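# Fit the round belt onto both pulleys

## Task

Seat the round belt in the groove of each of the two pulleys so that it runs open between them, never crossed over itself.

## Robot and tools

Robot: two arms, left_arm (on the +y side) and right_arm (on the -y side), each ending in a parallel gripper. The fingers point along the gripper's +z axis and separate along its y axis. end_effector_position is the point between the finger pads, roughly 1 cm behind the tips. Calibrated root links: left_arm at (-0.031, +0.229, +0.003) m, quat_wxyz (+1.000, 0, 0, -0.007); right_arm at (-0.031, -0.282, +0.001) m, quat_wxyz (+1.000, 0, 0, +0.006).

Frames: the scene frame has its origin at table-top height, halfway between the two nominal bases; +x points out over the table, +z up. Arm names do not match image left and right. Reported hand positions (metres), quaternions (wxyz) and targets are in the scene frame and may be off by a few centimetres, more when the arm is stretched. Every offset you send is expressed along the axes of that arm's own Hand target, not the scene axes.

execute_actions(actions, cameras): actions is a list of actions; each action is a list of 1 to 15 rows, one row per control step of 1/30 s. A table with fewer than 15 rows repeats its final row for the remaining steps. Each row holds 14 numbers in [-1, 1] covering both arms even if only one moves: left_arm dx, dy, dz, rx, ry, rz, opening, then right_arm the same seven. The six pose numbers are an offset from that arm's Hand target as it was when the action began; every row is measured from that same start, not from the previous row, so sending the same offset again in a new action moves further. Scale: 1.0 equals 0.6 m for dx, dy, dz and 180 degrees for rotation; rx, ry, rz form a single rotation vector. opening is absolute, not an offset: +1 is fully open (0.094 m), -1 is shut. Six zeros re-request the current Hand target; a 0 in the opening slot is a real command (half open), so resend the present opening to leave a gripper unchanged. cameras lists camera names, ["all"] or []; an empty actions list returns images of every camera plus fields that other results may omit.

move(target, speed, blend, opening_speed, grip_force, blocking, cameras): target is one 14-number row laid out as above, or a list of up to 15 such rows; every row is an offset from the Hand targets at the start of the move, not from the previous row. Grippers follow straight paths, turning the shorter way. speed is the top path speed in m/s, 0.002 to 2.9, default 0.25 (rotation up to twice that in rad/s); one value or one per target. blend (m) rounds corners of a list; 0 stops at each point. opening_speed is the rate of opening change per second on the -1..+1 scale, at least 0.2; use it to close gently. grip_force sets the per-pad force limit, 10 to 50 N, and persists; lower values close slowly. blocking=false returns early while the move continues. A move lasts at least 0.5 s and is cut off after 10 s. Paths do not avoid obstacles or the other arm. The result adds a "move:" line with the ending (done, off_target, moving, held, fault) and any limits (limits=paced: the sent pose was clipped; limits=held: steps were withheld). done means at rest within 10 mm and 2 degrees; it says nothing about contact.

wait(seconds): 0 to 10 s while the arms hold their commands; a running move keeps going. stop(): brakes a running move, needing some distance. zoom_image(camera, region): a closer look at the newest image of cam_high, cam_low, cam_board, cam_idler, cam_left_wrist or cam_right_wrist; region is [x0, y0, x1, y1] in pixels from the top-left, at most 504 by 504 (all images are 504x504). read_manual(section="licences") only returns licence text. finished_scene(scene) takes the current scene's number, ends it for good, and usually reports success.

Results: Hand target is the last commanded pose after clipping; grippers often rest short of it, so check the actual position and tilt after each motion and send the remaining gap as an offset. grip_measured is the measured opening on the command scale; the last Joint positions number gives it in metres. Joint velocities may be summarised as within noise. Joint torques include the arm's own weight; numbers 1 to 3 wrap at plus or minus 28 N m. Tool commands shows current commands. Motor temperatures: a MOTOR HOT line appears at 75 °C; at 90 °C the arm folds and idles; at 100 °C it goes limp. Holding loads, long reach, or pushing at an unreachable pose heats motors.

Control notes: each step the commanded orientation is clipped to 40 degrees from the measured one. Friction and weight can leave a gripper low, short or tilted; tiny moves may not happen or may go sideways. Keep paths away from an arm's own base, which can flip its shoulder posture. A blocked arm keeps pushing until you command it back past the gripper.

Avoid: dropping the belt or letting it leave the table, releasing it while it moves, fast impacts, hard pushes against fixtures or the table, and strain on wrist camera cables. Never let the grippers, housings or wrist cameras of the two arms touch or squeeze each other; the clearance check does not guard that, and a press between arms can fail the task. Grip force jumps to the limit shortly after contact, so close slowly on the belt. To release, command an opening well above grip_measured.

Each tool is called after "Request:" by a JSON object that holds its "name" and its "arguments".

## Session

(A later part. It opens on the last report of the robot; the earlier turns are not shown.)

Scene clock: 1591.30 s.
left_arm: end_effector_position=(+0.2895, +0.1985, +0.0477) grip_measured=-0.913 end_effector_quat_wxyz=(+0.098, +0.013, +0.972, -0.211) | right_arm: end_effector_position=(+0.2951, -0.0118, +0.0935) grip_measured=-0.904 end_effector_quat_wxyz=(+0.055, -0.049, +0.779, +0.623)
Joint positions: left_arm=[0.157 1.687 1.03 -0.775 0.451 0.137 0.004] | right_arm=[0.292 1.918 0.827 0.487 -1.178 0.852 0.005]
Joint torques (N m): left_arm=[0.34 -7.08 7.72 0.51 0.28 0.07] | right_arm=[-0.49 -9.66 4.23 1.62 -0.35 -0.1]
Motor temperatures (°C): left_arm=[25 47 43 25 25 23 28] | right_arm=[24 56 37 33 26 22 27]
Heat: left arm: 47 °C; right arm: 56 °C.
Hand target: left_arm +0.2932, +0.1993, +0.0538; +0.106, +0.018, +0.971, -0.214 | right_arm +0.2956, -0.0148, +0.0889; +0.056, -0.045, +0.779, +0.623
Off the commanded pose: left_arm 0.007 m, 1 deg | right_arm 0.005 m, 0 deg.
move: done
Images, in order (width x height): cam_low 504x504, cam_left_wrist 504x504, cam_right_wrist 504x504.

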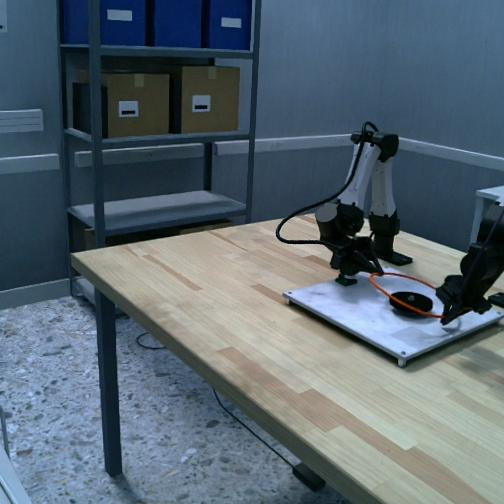

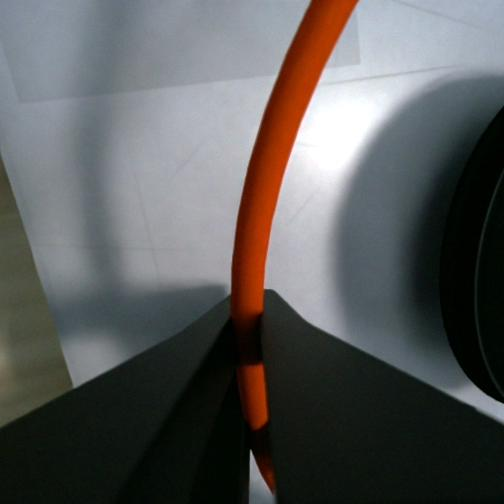

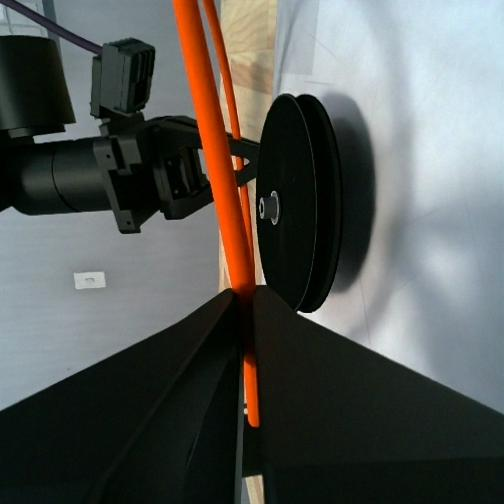

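Request:
{"name": "move", "arguments": {"target": [0,0,0,0,0,0,-0.5,0,0,0,0,0,0,-0.96], "opening_speed": 0.8}}

Request:
{"name": "move", "arguments": {"target": [[0,0,-0.017,0,0,0,-0.5,0,0,0,0,0,0,-0.96],[0,0,-0.017,0,0,0,-0.96,0,0,0,0,0,0,-0.96]], "speed": 0.04, "opening_speed": 0.5, "cameras": ["cam_low","cam_left_wrist"]}}

Request:
{"name": "zoom_image", "arguments": {"camera": "cam_low", "region": [390, 240, 480, 340]}}

Scene clock: 1604.43 s.
left_arm: end_effector_position=(+0.2895, +0.1985, +0.0477) grip_measured=-0.502 end_effector_quat_wxyz=(+0.098, +0.013, +0.972, -0.211) | right_arm: end_effector_position=(+0.2951, -0.0118, +0.0935) grip_measured=-0.904 end_effector_quat_wxyz=(+0.055, -0.049, +0.779, +0.623)
Joint positions: left_arm=[0.157 1.687 1.03 -0.775 0.451 0.137 0.023] | right_arm=[0.292 1.918 0.827 0.487 -1.178 0.852 0.005]
Joint torques (N m): left_arm=[0.39 -6.99 7.66 0.53 0.26 0.07] | right_arm=[-0.59 -9.78 4.34 1.6 -0.35 -0.05]
Motor temperatures (°C): left_arm=[25 47 44 25 25 23 28] | right_arm=[24 55 36 33 26 22 27]
Heat: left arm: 47 °C; right arm: 55 °C.
Hand target: left_arm +0.2932, +0.1994, +0.0538; +0.106, +0.018, +0.971, -0.214 | right_arm +0.2956, -0.0148, +0.0889; +0.056, -0.045, +0.779, +0.623
Off the commanded pose: left_arm 0.007 m, 1 deg | right_arm 0.005 m, 0 deg.
move: done

Scene clock: 1606.53 s.
left_arm: end_effector_position=(+0.2849, +0.2022, +0.0504) grip_measured=-0.907 end_effector_quat_wxyz=(+0.088, +0.011, +0.973, -0.213) | right_arm: end_effector_position=(+0.2951, -0.0118, +0.0935) grip_measured=-0.904 end_effector_quat_wxyz=(+0.055, -0.049, +0.779, +0.623)
Joint positions: left_arm=[0.172 1.687 1.045 -0.819 0.453 0.154 0.004] | right_arm=[0.292 1.918 0.827 0.487 -1.178 0.852 0.005]
Joint torques (N m): left_arm=[0.4 -8.39 8.2 0.46 0.28 0.05] | right_arm=[-0.61 -9.55 4.46 1.69 -0.34 -0.08]
Motor temperatures (°C): left_arm=[25 47 44 25 25 23 28] | right_arm=[24 55 36 33 26 22 27]
Heat: left arm: 47 °C; right arm: 55 °C.
Hand target: left_arm +0.2913, +0.2036, +0.0629; +0.106, +0.018, +0.971, -0.214 | right_arm +0.2956, -0.0148, +0.0889; +0.056, -0.045, +0.779, +0.623
Off the commanded pose: left_arm 0.014 m, 2 deg | right_arm 0.005 m, 0 deg.
move: off_target (left_arm); target 2's new opening was sent with left_arm's hand 0.014 m and 2 deg from that target
Images, in order (width x height): cam_low 504x504, cam_left_wrist 504x504.

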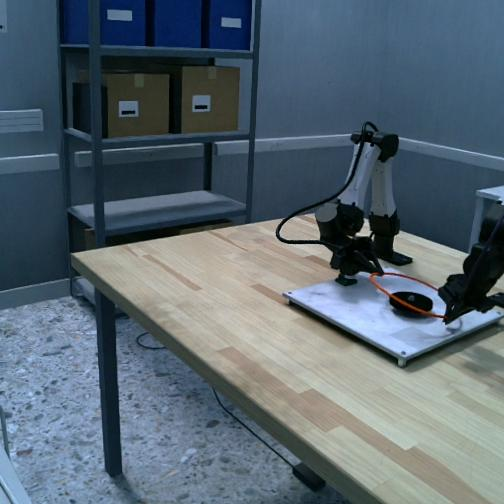

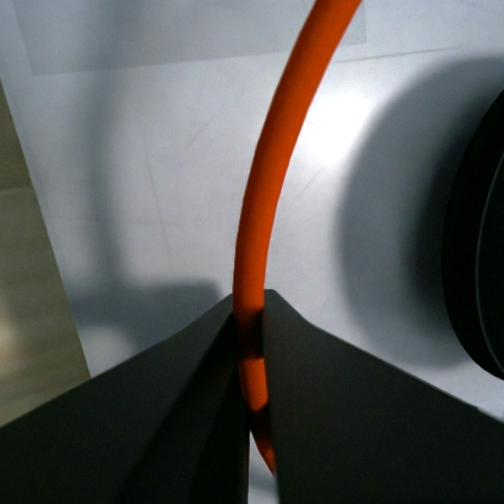

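Scaled by 5.040 from the camera's 504x504 image, which has a finer 720x720 frame.

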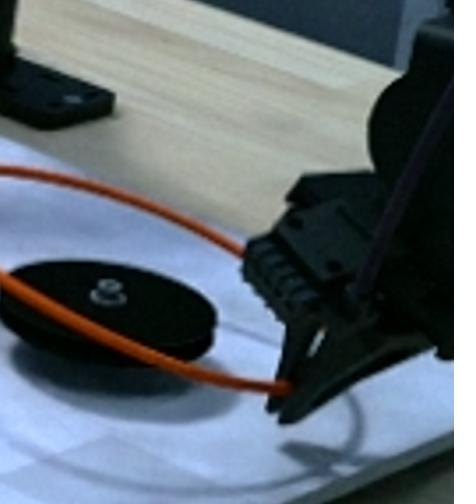

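Request:
{"name": "move", "arguments": {"target": [0,0,0,0,0,0,-0.5,0,0,0,0,0,0,-0.96], "opening_speed": 0.8}}

Request:
{"name": "move", "arguments": {"target": [[0,-0.0083,-0.0177,0,0,0,-0.5,0,0,0,0,0,0,-0.96],[0,-0.0083,-0.0177,0,0,0,-0.96,0,0,0,0,0,0,-0.96]], "speed": 0.04, "opening_speed": 0.5, "cameras": ["cam_low","cam_left_wrist"]}}

Request:
{"name": "zoom_image", "arguments": {"camera": "cam_low", "region": [390, 240, 480, 340]}}

Scene clock: 1617.13 s.
left_arm: end_effector_position=(+0.2849, +0.2022, +0.0505) grip_measured=-0.502 end_effector_quat_wxyz=(+0.088, +0.011, +0.973, -0.213) | right_arm: end_effector_position=(+0.2951, -0.0118, +0.0935) grip_measured=-0.904 end_effector_quat_wxyz=(+0.055, -0.049, +0.779, +0.623)
Joint positions: left_arm=[0.172 1.687 1.045 -0.819 0.453 0.154 0.023] | right_arm=[0.292 1.918 0.827 0.487 -1.178 0.852 0.005]
Joint torques (N m): left_arm=[0.32 -8.47 8.2 0.44 0.26 0.07] | right_arm=[-0.58 -9.48 4.27 1.64 -0.35 -0.09]
Motor temperatures (°C): left_arm=[25 49 43 25 25 23 29] | right_arm=[24 55 35 33 26 22 27]
Heat: left arm: 49 °C; right arm: 55 °C.
Hand target: left_arm +0.2913, +0.2036, +0.0629; +0.106, +0.018, +0.971, -0.214 | right_arm +0.2956, -0.0148, +0.0889; +0.056, -0.045, +0.779, +0.623
Off the commanded pose: left_arm 0.014 m, 2 deg | right_arm 0.005 m, 0 deg.
move: off_target (left_arm)

Scene clock: 1619.27 s.
left_arm: end_effector_position=(+0.2828, +0.2018, +0.0603) grip_measured=-0.902 end_effector_quat_wxyz=(+0.085, +0.011, +0.973, -0.214) | right_arm: end_effector_position=(+0.2951, -0.0118, +0.0935) grip_measured=-0.904 end_effector_quat_wxyz=(+0.055, -0.049, +0.779, +0.623)
Joint positions: left_arm=[0.172 1.669 1.067 -0.864 0.453 0.155 0.005] | right_arm=[0.292 1.918 0.827 0.487 -1.178 0.852 0.005]
Joint torques (N m): left_arm=[0.49 -8.7 8.27 0.43 0.28 0.07] | right_arm=[-0.36 -9.78 4.31 1.65 -0.32 -0.08]
Motor temperatures (°C): left_arm=[25 49 43 25 25 23 29] | right_arm=[24 55 35 33 26 22 27]
Heat: left arm: 49 °C; right arm: 55 °C.
Hand target: left_arm +0.2888, +0.2035, +0.0743; +0.106, +0.018, +0.971, -0.214 | right_arm +0.2956, -0.0148, +0.0889; +0.056, -0.045, +0.779, +0.623
Off the commanded pose: left_arm 0.015 m, 3 deg | right_arm 0.005 m, 0 deg.
move: off_target (left_arm); target 2's new opening was sent with left_arm's hand 0.015 m and 3 deg from that target
Images, in order (width x height): cam_low 504x504, cam_left_wrist 504x504.

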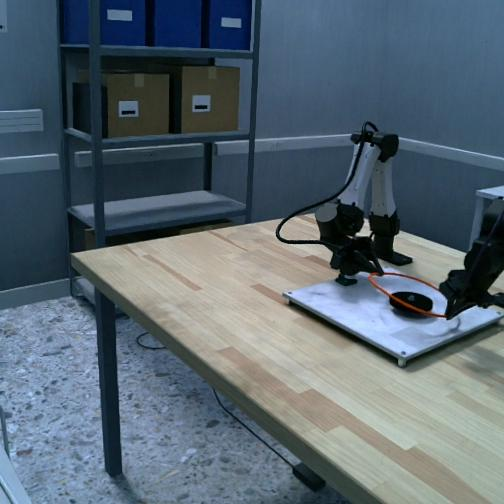

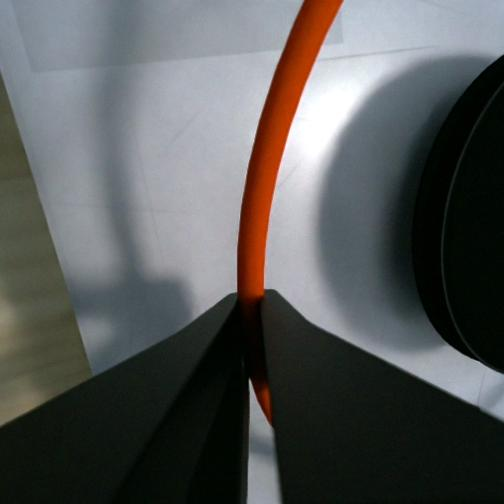

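Scaled by 5.040 from the camera's 504x504 image, which has a finer 720x720 frame.

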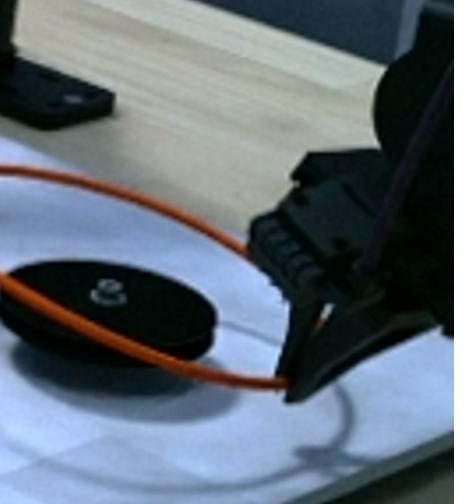

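Request:
{"name": "move", "arguments": {"target": [0.0078,-0.047,0.0433,0,0,0,-0.96,0.0153,-0.0293,-0.113,-0.022,0,0,-0.96], "speed": 0.07, "cameras": ["cam_low","cam_left_wrist","cam_right_wrist"]}}

Request:
{"name": "zoom_image", "arguments": {"camera": "cam_low", "region": [350, 220, 500, 350]}}

Scene clock: 1649.53 s.
left_arm: end_effector_position=(+0.2823, +0.1654, +0.0555) grip_measured=-0.903 end_effector_quat_wxyz=(+0.085, +0.016, +0.971, -0.221) | right_arm: end_effector_position=(+0.2808, -0.0837, +0.0768) grip_measured=-0.904 end_effector_quat_wxyz=(+0.043, -0.034, +0.762, +0.646)
Joint positions: left_arm=[0.055 1.652 1.021 -0.782 0.453 0.036 0.005] | right_arm=[0.076 1.918 0.786 0.146 -1.375 0.483 0.005]
Joint torques (N m): left_arm=[-0.39 -8.66 5.67 0.86 0.07 -0.15] | right_arm=[-0.4 -10.8 6.65 1.06 -0.65 -0.15]
Motor temperatures (°C): left_arm=[25 54 42 25 25 23 29] | right_arm=[24 55 34 33 26 22 27]
Heat: left arm: 54 °C; right arm: 55 °C.
Hand target: left_arm +0.2870, +0.1670, +0.0618; +0.106, +0.018, +0.971, -0.214 | right_arm +0.2868, -0.0848, +0.0853; +0.054, -0.047, +0.757, +0.650
Off the commanded pose: left_arm 0.008 m, 3 deg | right_arm 0.011 m, 2 deg.
move: off_target (left_arm, right_arm)
Images, in order (width x height): cam_low 504x504, cam_left_wrist 504x504, cam_right_wrist 504x504.

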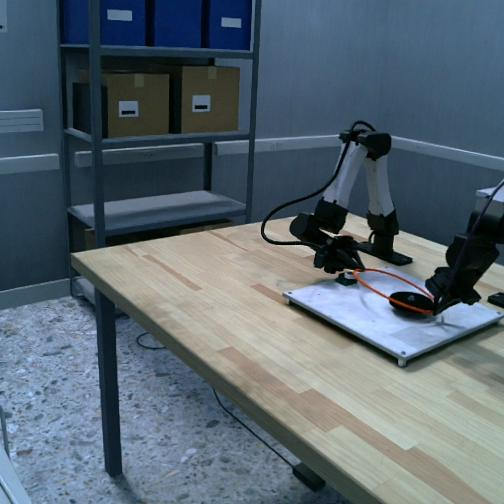

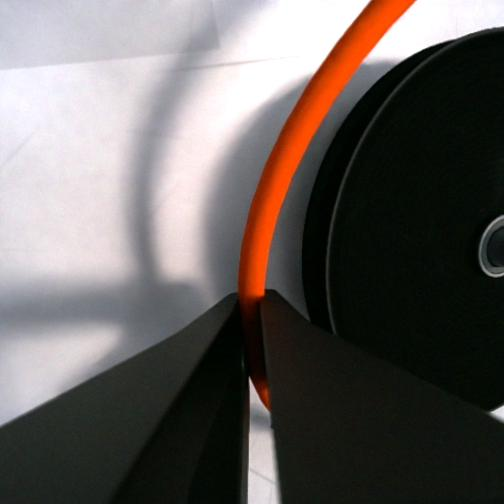

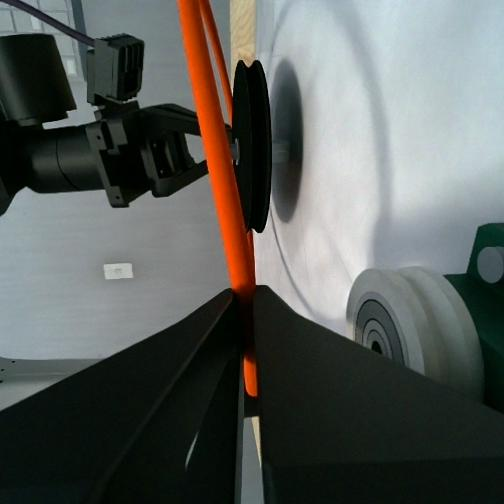

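Scaled by 3.360 from the camera's 504x504 image, which has a finer 720x720 frame.

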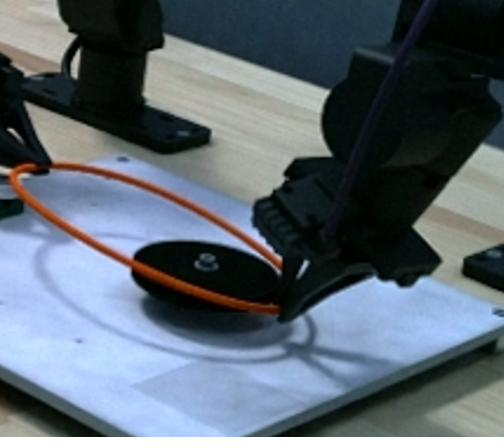

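Request:
{"name": "move", "arguments": {"target": [0.0015,0.008,0.025,0,0,0,-0.96,0,0,0,0,0,0,-0.96], "speed": 0.05, "cameras": ["cam_low","cam_left_wrist","cam_right_wrist"]}}

Request:
{"name": "zoom_image", "arguments": {"camera": "cam_low", "region": [350, 220, 500, 350]}}

Request:
{"name": "zoom_image", "arguments": {"camera": "cam_right_wrist", "region": [150, 20, 320, 300]}}

Scene clock: 1657.33 s.
left_arm: end_effector_position=(+0.2865, +0.1637, +0.0495) grip_measured=-0.903 end_effector_quat_wxyz=(+0.100, +0.019, +0.970, -0.221) | right_arm: end_effector_position=(+0.2807, -0.0837, +0.0768) grip_measured=-0.904 end_effector_quat_wxyz=(+0.043, -0.034, +0.762, +0.646)
Joint positions: left_arm=[0.049 1.652 0.989 -0.716 0.453 0.028 0.005] | right_arm=[0.076 1.918 0.786 0.145 -1.375 0.483 0.005]
Joint torques (N m): left_arm=[-0.44 -6.08 5.67 0.93 0.03 -0.13] | right_arm=[-0.31 -10.97 6.68 1.07 -0.68 -0.16]
Motor temperatures (°C): left_arm=[25 55 42 25 25 23 29] | right_arm=[24 55 35 32 26 22 27]
Heat: left arm: 55 °C; right arm: 55 °C.
Hand target: left_arm +0.2895, +0.1651, +0.0464; +0.106, +0.018, +0.971, -0.214 | right_arm +0.2867, -0.0847, +0.0853; +0.055, -0.046, +0.756, +0.650
Off the commanded pose: left_arm 0.005 m, 1 deg | right_arm 0.011 m, 2 deg.
move: off_target (right_arm)
Images, in order (width x height): cam_low 504x504, cam_left_wrist 504x504, cam_right_wrist 504x504.

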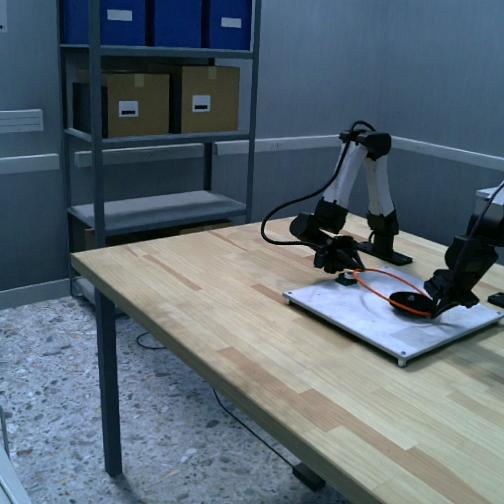

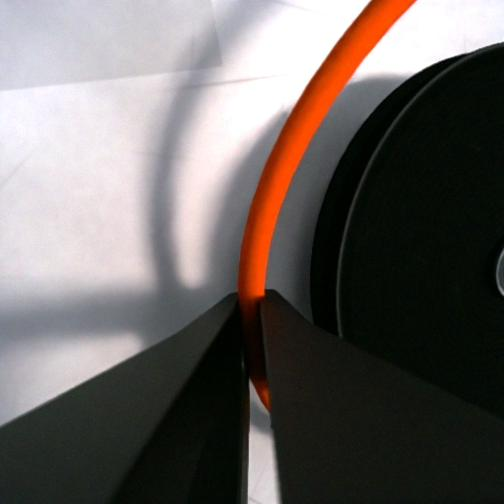

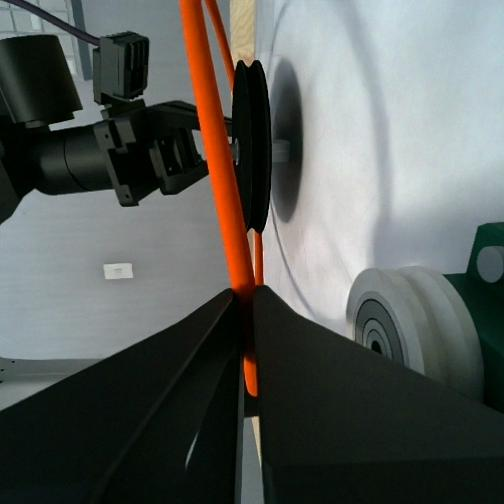

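Scaled by 3.360 from the camera's 504x504 image, which has a finer 720x720 frame.

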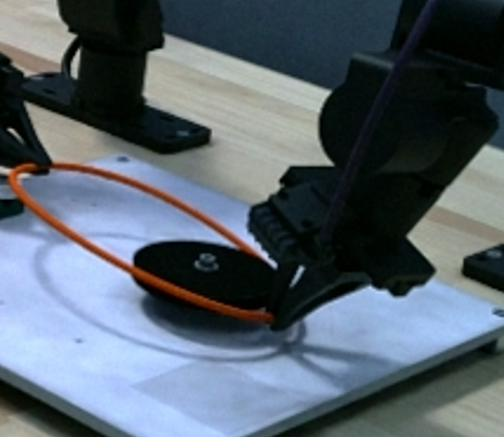

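Scaled by 1.800 from the camera's 504x504 image, which has a finer 720x720 frame.

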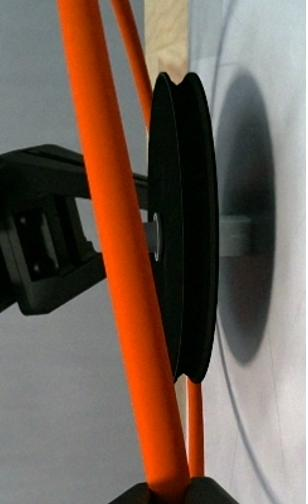

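Request:
{"name": "move", "arguments": {"target": [0.002,-0.0076,0.0035,0,0,0,-0.96,-0.0035,-0.0152,-0.0482,0,0,0,-0.96], "speed": 0.045, "cameras": ["cam_low","cam_board","cam_right_wrist","cam_left_wrist"]}}

Request:
{"name": "zoom_image", "arguments": {"camera": "cam_low", "region": [380, 270, 450, 330]}}

Request:
{"name": "zoom_image", "arguments": {"camera": "cam_right_wrist", "region": [150, 20, 320, 300]}}

Scene clock: 1691.07 s.
left_arm: end_effector_position=(+0.2853, +0.1568, +0.0480) grip_measured=-0.903 end_effector_quat_wxyz=(+0.098, +0.020, +0.970, -0.223) | right_arm: end_effector_position=(+0.2822, -0.1114, +0.0762) grip_measured=-0.904 end_effector_quat_wxyz=(+0.046, -0.039, +0.761, +0.646)
Joint positions: left_arm=[0.028 1.652 0.981 -0.704 0.454 0.008 0.005] | right_arm=[-0.014 1.979 0.948 -0.438 -1.408 -0.019 0.005]
Joint torques (N m): left_arm=[-0.14 -6.61 5.57 0.92 0.01 -0.13] | right_arm=[-0.65 -10.3 6.84 0.5 -0.79 -0.26]
Motor temperatures (°C): left_arm=[25 50 41 26 25 23 30] | right_arm=[24 56 36 32 26 22 27]
Heat: left arm: 50 °C; right arm: 56 °C.
Hand target: left_arm +0.2885, +0.1600, +0.0462; +0.106, +0.018, +0.971, -0.214 | right_arm +0.2895, -0.1148, +0.0811; +0.055, -0.046, +0.756, +0.650
Off the commanded pose: left_arm 0.005 m, 1 deg | right_arm 0.009 m, 2 deg.
move: done
Images, in order (width x height): cam_low 504x504, cam_board 504x504, cam_left_wrist 504x504, cam_right_wrist 504x504.

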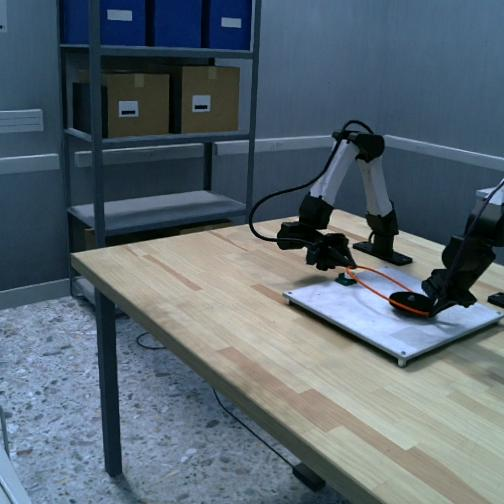

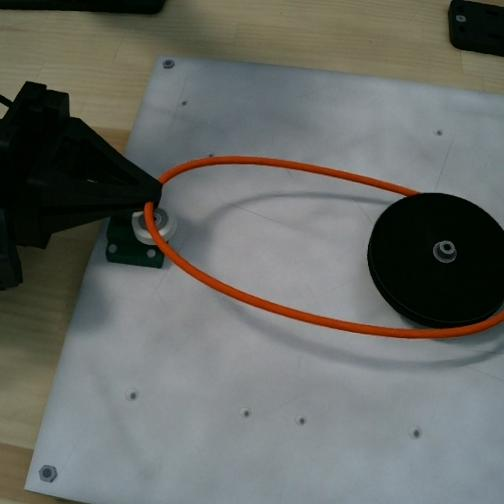

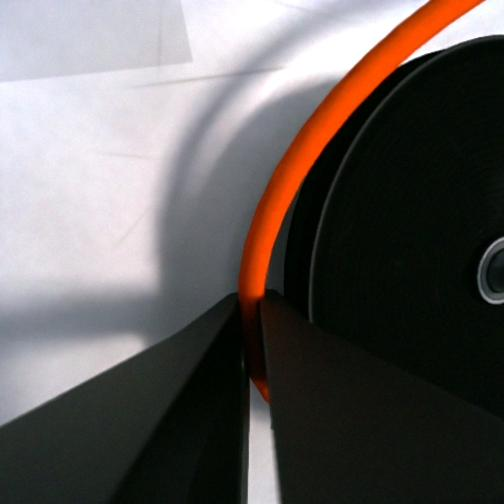

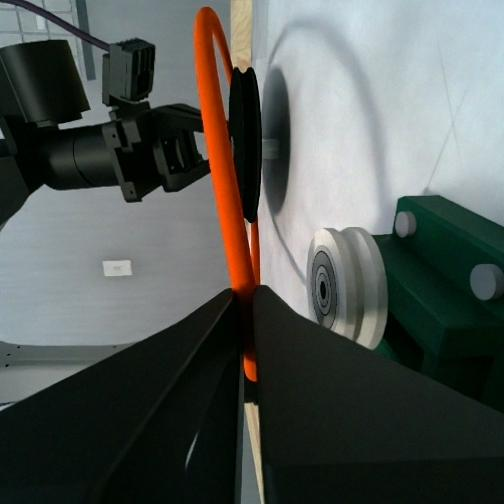

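Scaled by 7.200 from the camera's 504x504 image, which has a finer 720x720 frame.

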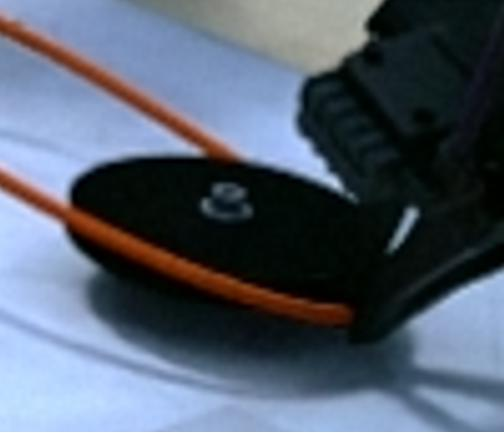

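Scaled by 1.800 from the camera's 504x504 image, which has a finer 720x720 frame.

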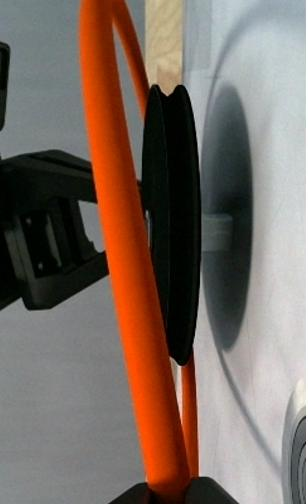

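Request:
{"name": "move", "arguments": {"target": [0,0,0,0,0,0,-0.96,0.0017,-0.0114,-0.02,0,0,0,-0.96], "speed": 0.04, "cameras": ["cam_high","cam_board","cam_right_wrist","cam_left_wrist","cam_idler"]}}

Request:
{"name": "zoom_image", "arguments": {"camera": "cam_right_wrist", "region": [150, 20, 320, 300]}}

Request:
{"name": "zoom_image", "arguments": {"camera": "cam_board", "region": [344, 160, 504, 360]}}

Scene clock: 1700.70 s.
left_arm: end_effector_position=(+0.2855, +0.1568, +0.0480) grip_measured=-0.903 end_effector_quat_wxyz=(+0.098, +0.019, +0.970, -0.223) | right_arm: end_effector_position=(+0.2810, -0.1222, +0.0718) grip_measured=-0.904 end_effector_quat_wxyz=(+0.044, -0.043, +0.760, +0.647)
Joint positions: left_arm=[0.028 1.652 0.981 -0.703 0.454 0.006 0.005] | right_arm=[-0.049 2.052 1.039 -0.726 -1.408 -0.294 0.005]
Joint torques (N m): left_arm=[-0.09 -6.6 5.55 0.92 -0.02 -0.11] | right_arm=[-1.33 -10.62 6.41 0.15 -0.69 -0.22]
Motor temperatures (°C): left_arm=[25 50 41 26 25 23 30] | right_arm=[24 55 36 31 27 22 27]
Heat: left arm: 50 °C; right arm: 55 °C.
Hand target: left_arm +0.2885, +0.1601, +0.0462; +0.106, +0.018, +0.971, -0.214 | right_arm +0.2891, -0.1276, +0.0759; +0.055, -0.046, +0.756, +0.650
Off the commanded pose: left_arm 0.005 m, 1 deg | right_arm 0.011 m, 2 deg.
move: off_target (right_arm)
Images, in order (width x height): cam_high 504x504, cam_board 504x504, cam_idler 504x504, cam_left_wrist 504x504, cam_right_wrist 504x504.

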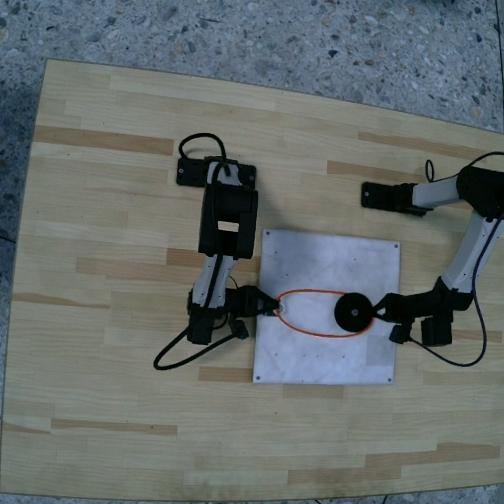

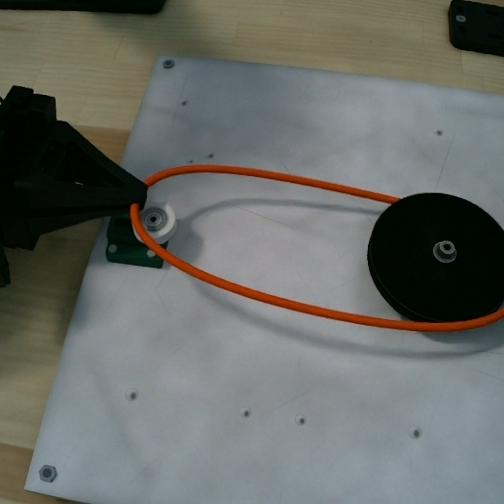

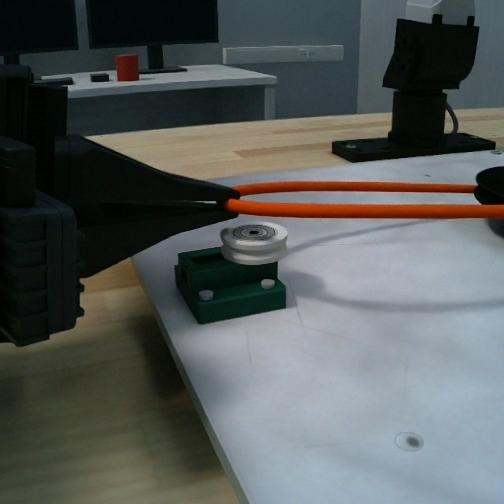

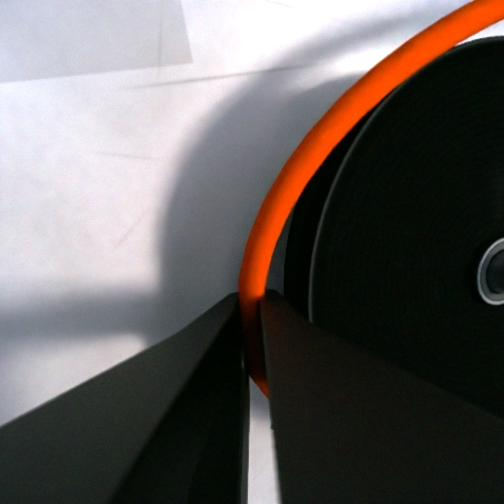

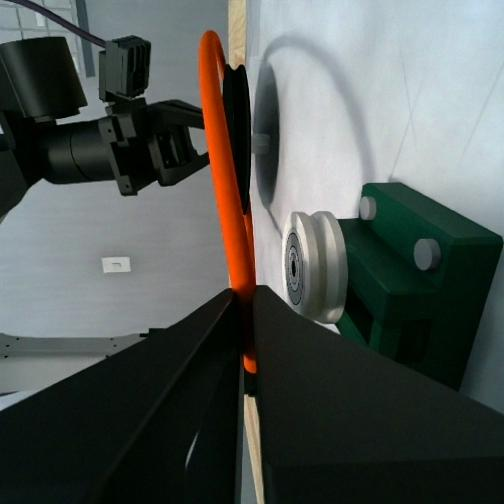

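Scaled by 1.800 from the camera's 504x504 image, which has a finer 720x720 frame.

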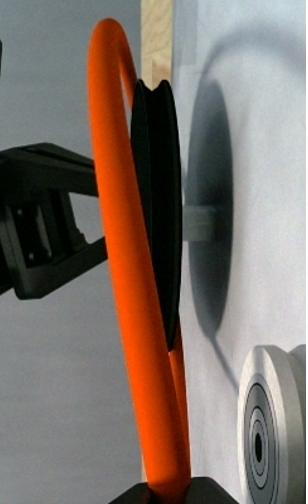

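Scaled by 2.520 from the camera's 504x504 image, which has a finer 720x720 frame.

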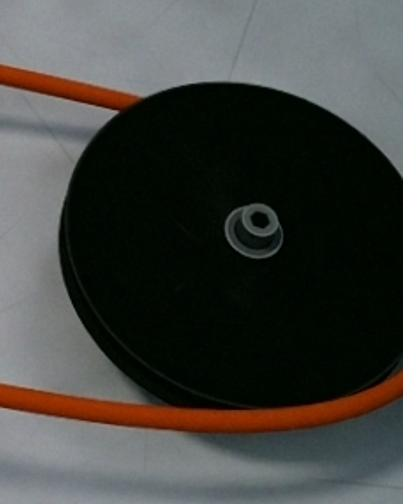

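Request:
{"name": "move", "arguments": {"target": [0,0,0,0,0,0,-0.96,0,0,0,-0.022,0,0,-0.96], "speed": 0.04, "cameras": ["cam_low","cam_right_wrist","cam_idler"]}}

Request:
{"name": "zoom_image", "arguments": {"camera": "cam_low", "region": [380, 270, 450, 330]}}

Request:
{"name": "zoom_image", "arguments": {"camera": "cam_idler", "region": [304, 100, 504, 300]}}

Scene clock: 1732.50 s.
left_arm: end_effector_position=(+0.2855, +0.1568, +0.0480) grip_measured=-0.903 end_effector_quat_wxyz=(+0.098, +0.019, +0.970, -0.223) | right_arm: end_effector_position=(+0.2806, -0.1219, +0.0713) grip_measured=-0.904 end_effector_quat_wxyz=(+0.042, -0.046, +0.740, +0.669)
Joint positions: left_arm=[0.028 1.652 0.981 -0.703 0.454 0.006 0.005] | right_arm=[-0.052 2.142 1.11 -0.926 -1.462 -0.515 0.005]
Joint torques (N m): left_arm=[-0.17 -6.54 5.56 0.92 0.01 -0.11] | right_arm=[-1.46 -11.06 6.02 -0.14 -0.75 -0.21]
Motor temperatures (°C): left_arm=[25 49 41 27 25 23 30] | right_arm=[24 55 36 29 27 22 27]
Heat: left arm: 49 °C; right arm: 55 °C.
Hand target: left_arm +0.2885, +0.1601, +0.0462; +0.106, +0.018, +0.971, -0.214 | right_arm +0.2890, -0.1276, +0.0760; +0.054, -0.048, +0.733, +0.676
Off the commanded pose: left_arm 0.005 m, 1 deg | right_arm 0.011 m, 2 deg.
move: off_target (right_arm)
Images, in order (width x height): cam_low 504x504, cam_idler 504x504, cam_right_wrist 504x504.

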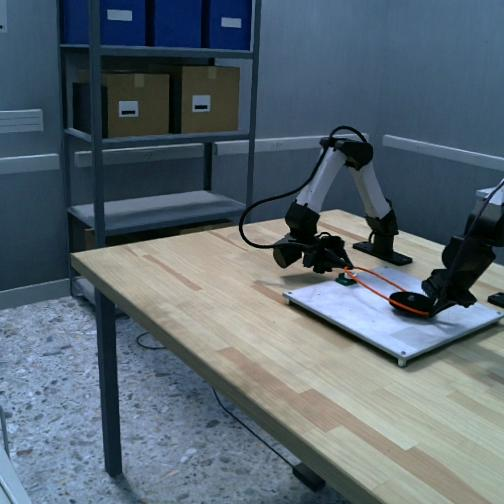

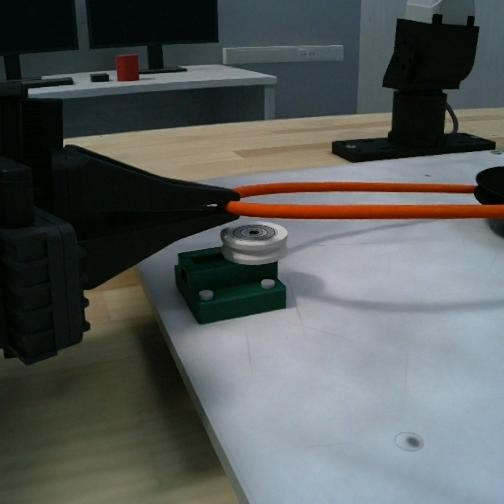

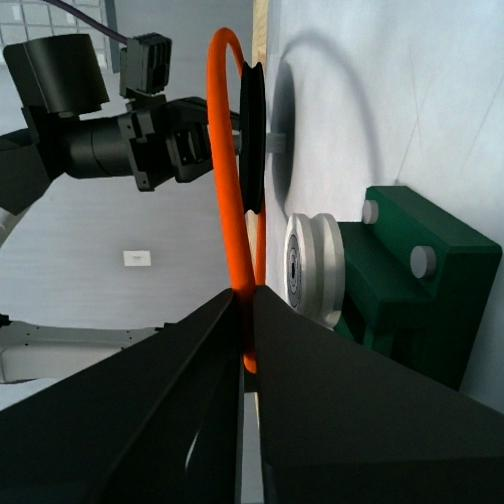

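Scaled by 7.200 from the camera's 504x504 image, which has a finer 720x720 frame.

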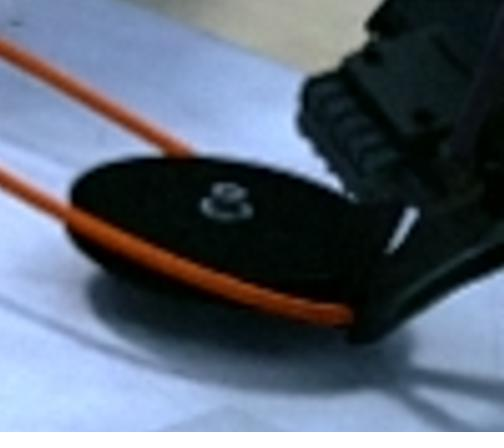

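Scaled by 2.520 from the camera's 504x504 image, which has a finer 720x720 frame.

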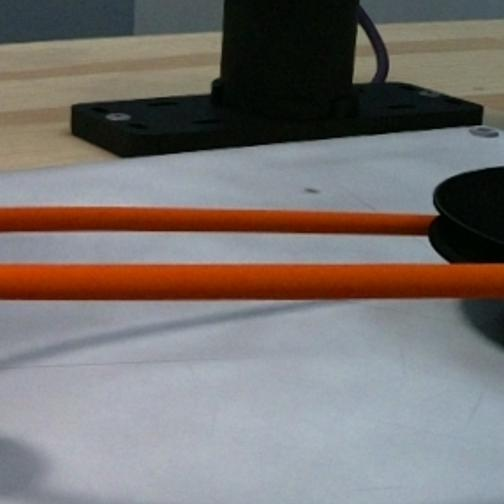

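Request:
{"name": "move", "arguments": {"target": [0,0,0,0,0,0,-0.84,0,0,0,0,0,0,-0.96], "opening_speed": 0.6, "cameras": ["cam_low","cam_right_wrist","cam_left_wrist","cam_board","cam_idler"]}}

Request:
{"name": "zoom_image", "arguments": {"camera": "cam_low", "region": [380, 270, 450, 330]}}

Request:
{"name": "zoom_image", "arguments": {"camera": "cam_idler", "region": [304, 100, 504, 300]}}

Scene clock: 1739.43 s.
left_arm: end_effector_position=(+0.2856, +0.1571, +0.0479) grip_measured=-0.841 end_effector_quat_wxyz=(+0.098, +0.019, +0.970, -0.222) | right_arm: end_effector_position=(+0.2806, -0.1219, +0.0714) grip_measured=-0.904 end_effector_quat_wxyz=(+0.042, -0.047, +0.740, +0.669)
Joint positions: left_arm=[0.028 1.652 0.981 -0.703 0.453 0.006 0.007] | right_arm=[-0.052 2.142 1.11 -0.927 -1.462 -0.516 0.005]
Joint torques (N m): left_arm=[-0.17 -6.65 5.59 0.91 0.03 -0.11] | right_arm=[-1.26 -11.26 5.35 -0.05 -0.74 -0.13]
Motor temperatures (°C): left_arm=[25 49 41 27 25 23 30] | right_arm=[24 55 36 29 27 22 27]
Heat: left arm: 49 °C; right arm: 55 °C.
Hand target: left_arm +0.2885, +0.1600, +0.0462; +0.106, +0.018, +0.971, -0.214 | right_arm +0.2890, -0.1274, +0.0759; +0.057, -0.045, +0.735, +0.674 (not the last commanded pose)
Off the commanded pose: left_arm 0.005 m, 1 deg | right_arm 0.011 m, 2 deg.
move: off_target (right_arm)
Images, in order (width x height): cam_low 504x504, cam_board 504x504, cam_idler 504x504, cam_left_wrist 504x504, cam_right_wrist 504x504.

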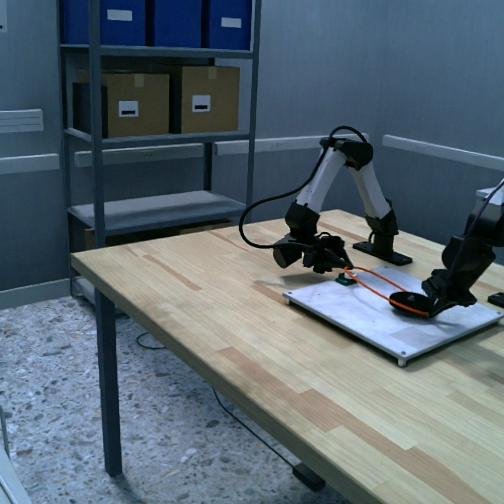

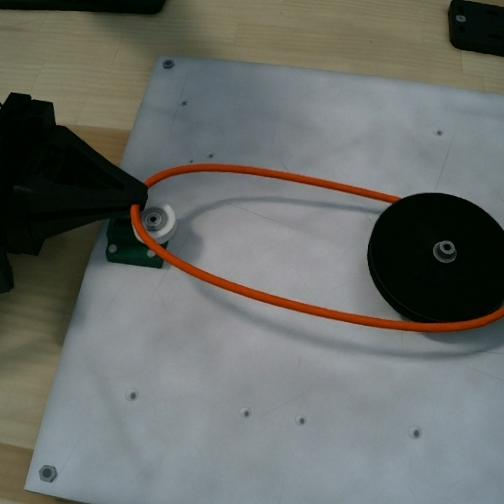

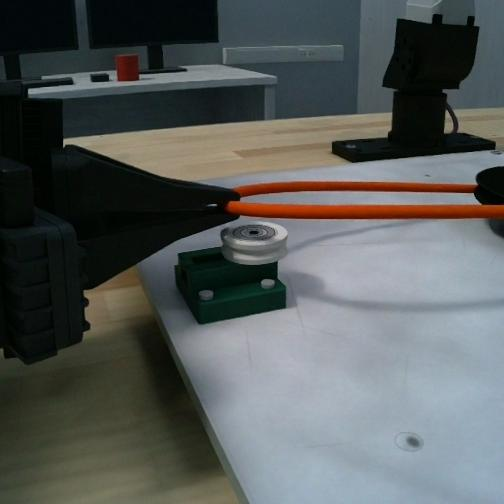

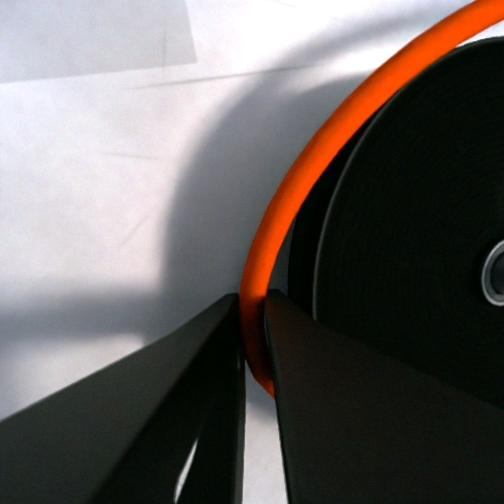

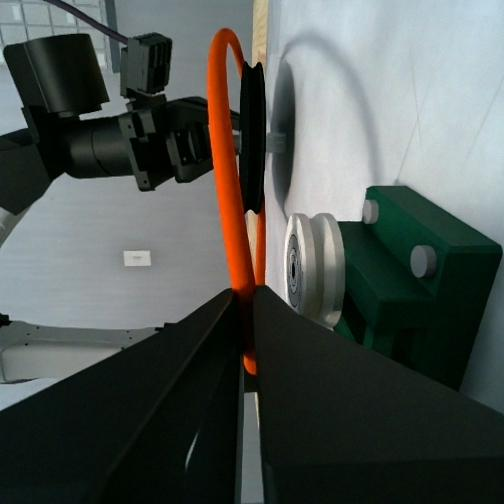

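Scaled by 7.200 from the camera's 504x504 image, which has a finer 720x720 frame.

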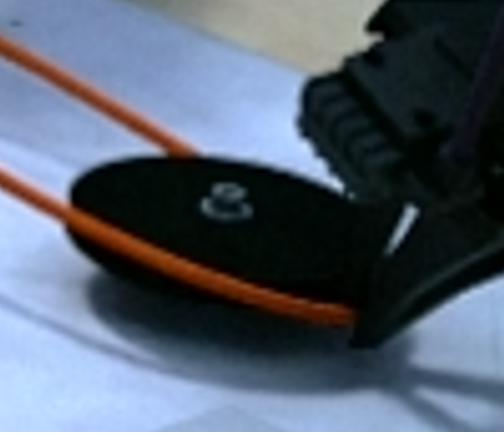

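Scaled by 2.520 from the camera's 504x504 image, which has a finer 720x720 frame.

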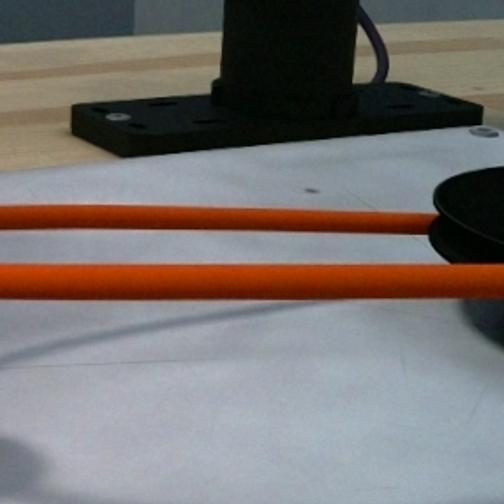

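Request:
{"name": "move", "arguments": {"target": [[0,-0.006,0.0028,0,0,0,-0.84,0,0,0,0,0,0,-0.96],[0,-0.006,-0.12,0,0,0,-0.84,0,0,0,0,0,0,-0.96]], "speed": 0.07, "cameras": ["cam_low","cam_right_wrist","cam_left_wrist","cam_board","cam_idler"]}}

Request:
{"name": "zoom_image", "arguments": {"camera": "cam_low", "region": [380, 270, 450, 330]}}

Request:
{"name": "zoom_image", "arguments": {"camera": "cam_idler", "region": [304, 100, 504, 300]}}

Request:
{"name": "zoom_image", "arguments": {"camera": "cam_right_wrist", "region": [150, 20, 320, 300]}}

Scene clock: 1754.17 s.
left_arm: end_effector_position=(+0.2701, +0.1845, +0.0997) grip_measured=-0.841 end_effector_quat_wxyz=(+0.089, +0.011, +0.972, -0.218) | right_arm: end_effector_position=(+0.2824, -0.1253, +0.0714) grip_measured=-0.904 end_effector_quat_wxyz=(+0.046, -0.042, +0.740, +0.669)
Joint positions: left_arm=[0.123 1.56 1.11 -0.986 0.458 0.098 0.007] | right_arm=[-0.063 2.142 1.11 -0.927 -1.462 -0.516 0.005]
Joint torques (N m): left_arm=[0.24 -7.79 8.59 0.49 0.15 0.07] | right_arm=[-0.5 -11.37 5.41 -0.07 -0.76 -0.13]
Motor temperatures (°C): left_arm=[25 49 41 27 25 23 29] | right_arm=[24 56 36 29 27 22 27]
Heat: left arm: 49 °C; right arm: 56 °C.
Hand target: left_arm +0.2739, +0.1870, +0.1115; +0.106, +0.018, +0.971, -0.214 | right_arm +0.2890, -0.1274, +0.0759; +0.057, -0.045, +0.735, +0.674
Off the commanded pose: left_arm 0.013 m, 2 deg | right_arm 0.008 m, 2 deg.
move: off_target (left_arm)
Images, in order (width x height): cam_low 504x504, cam_board 504x504, cam_idler 504x504, cam_left_wrist 504x504, cam_right_wrist 504x504.

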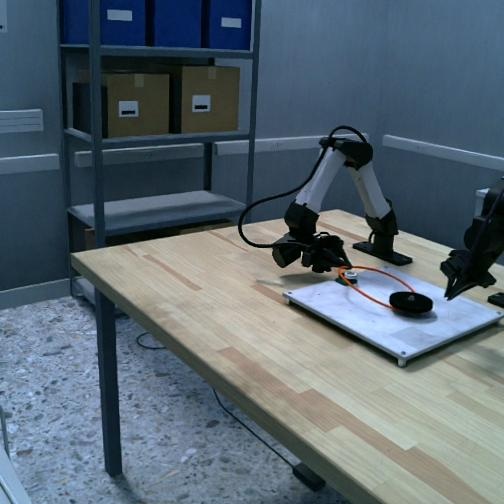

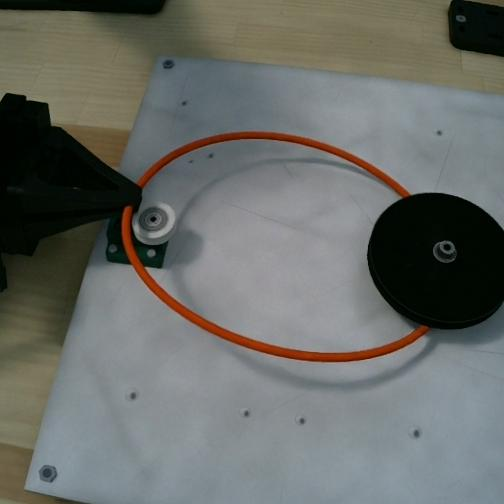

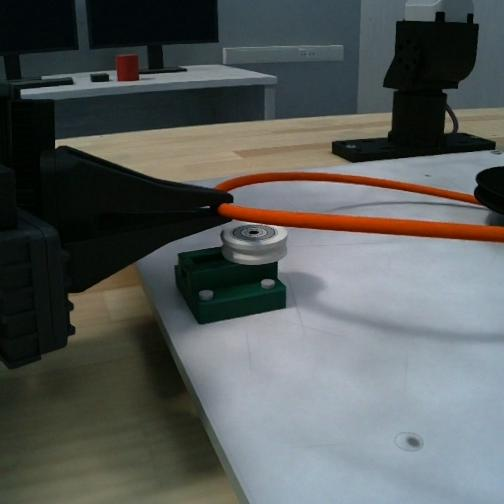

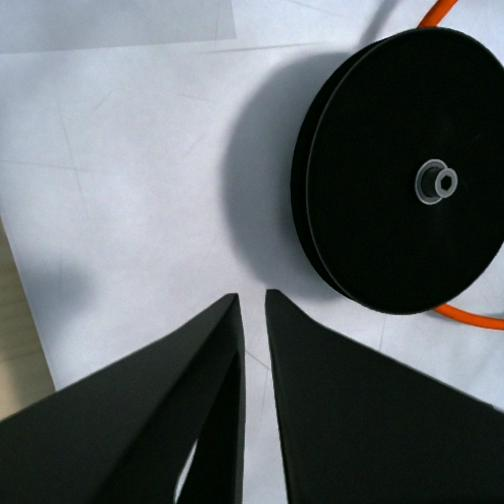

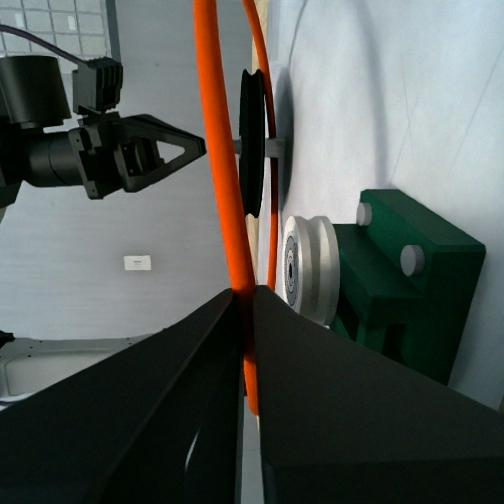

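Scaled by 7.200 from the camera's 504x504 image, which has a finer 720x720 frame.

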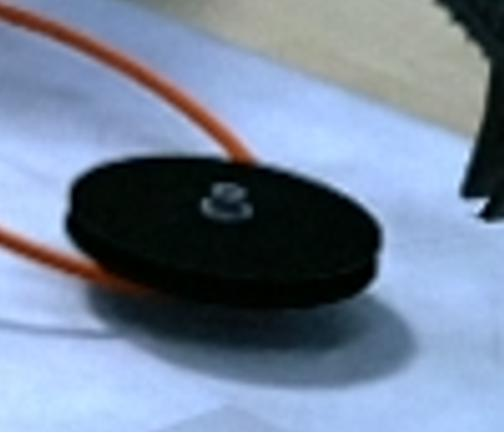

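Scaled by 2.520 from the camera's 504x504 image, which has a finer 720x720 frame.

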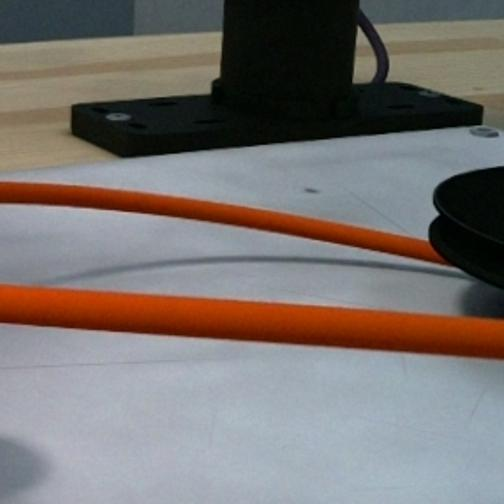

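Scaled by 1.800 from the camera's 504x504 image, which has a finer 720x720 frame.

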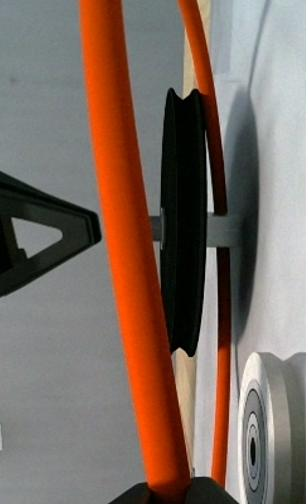

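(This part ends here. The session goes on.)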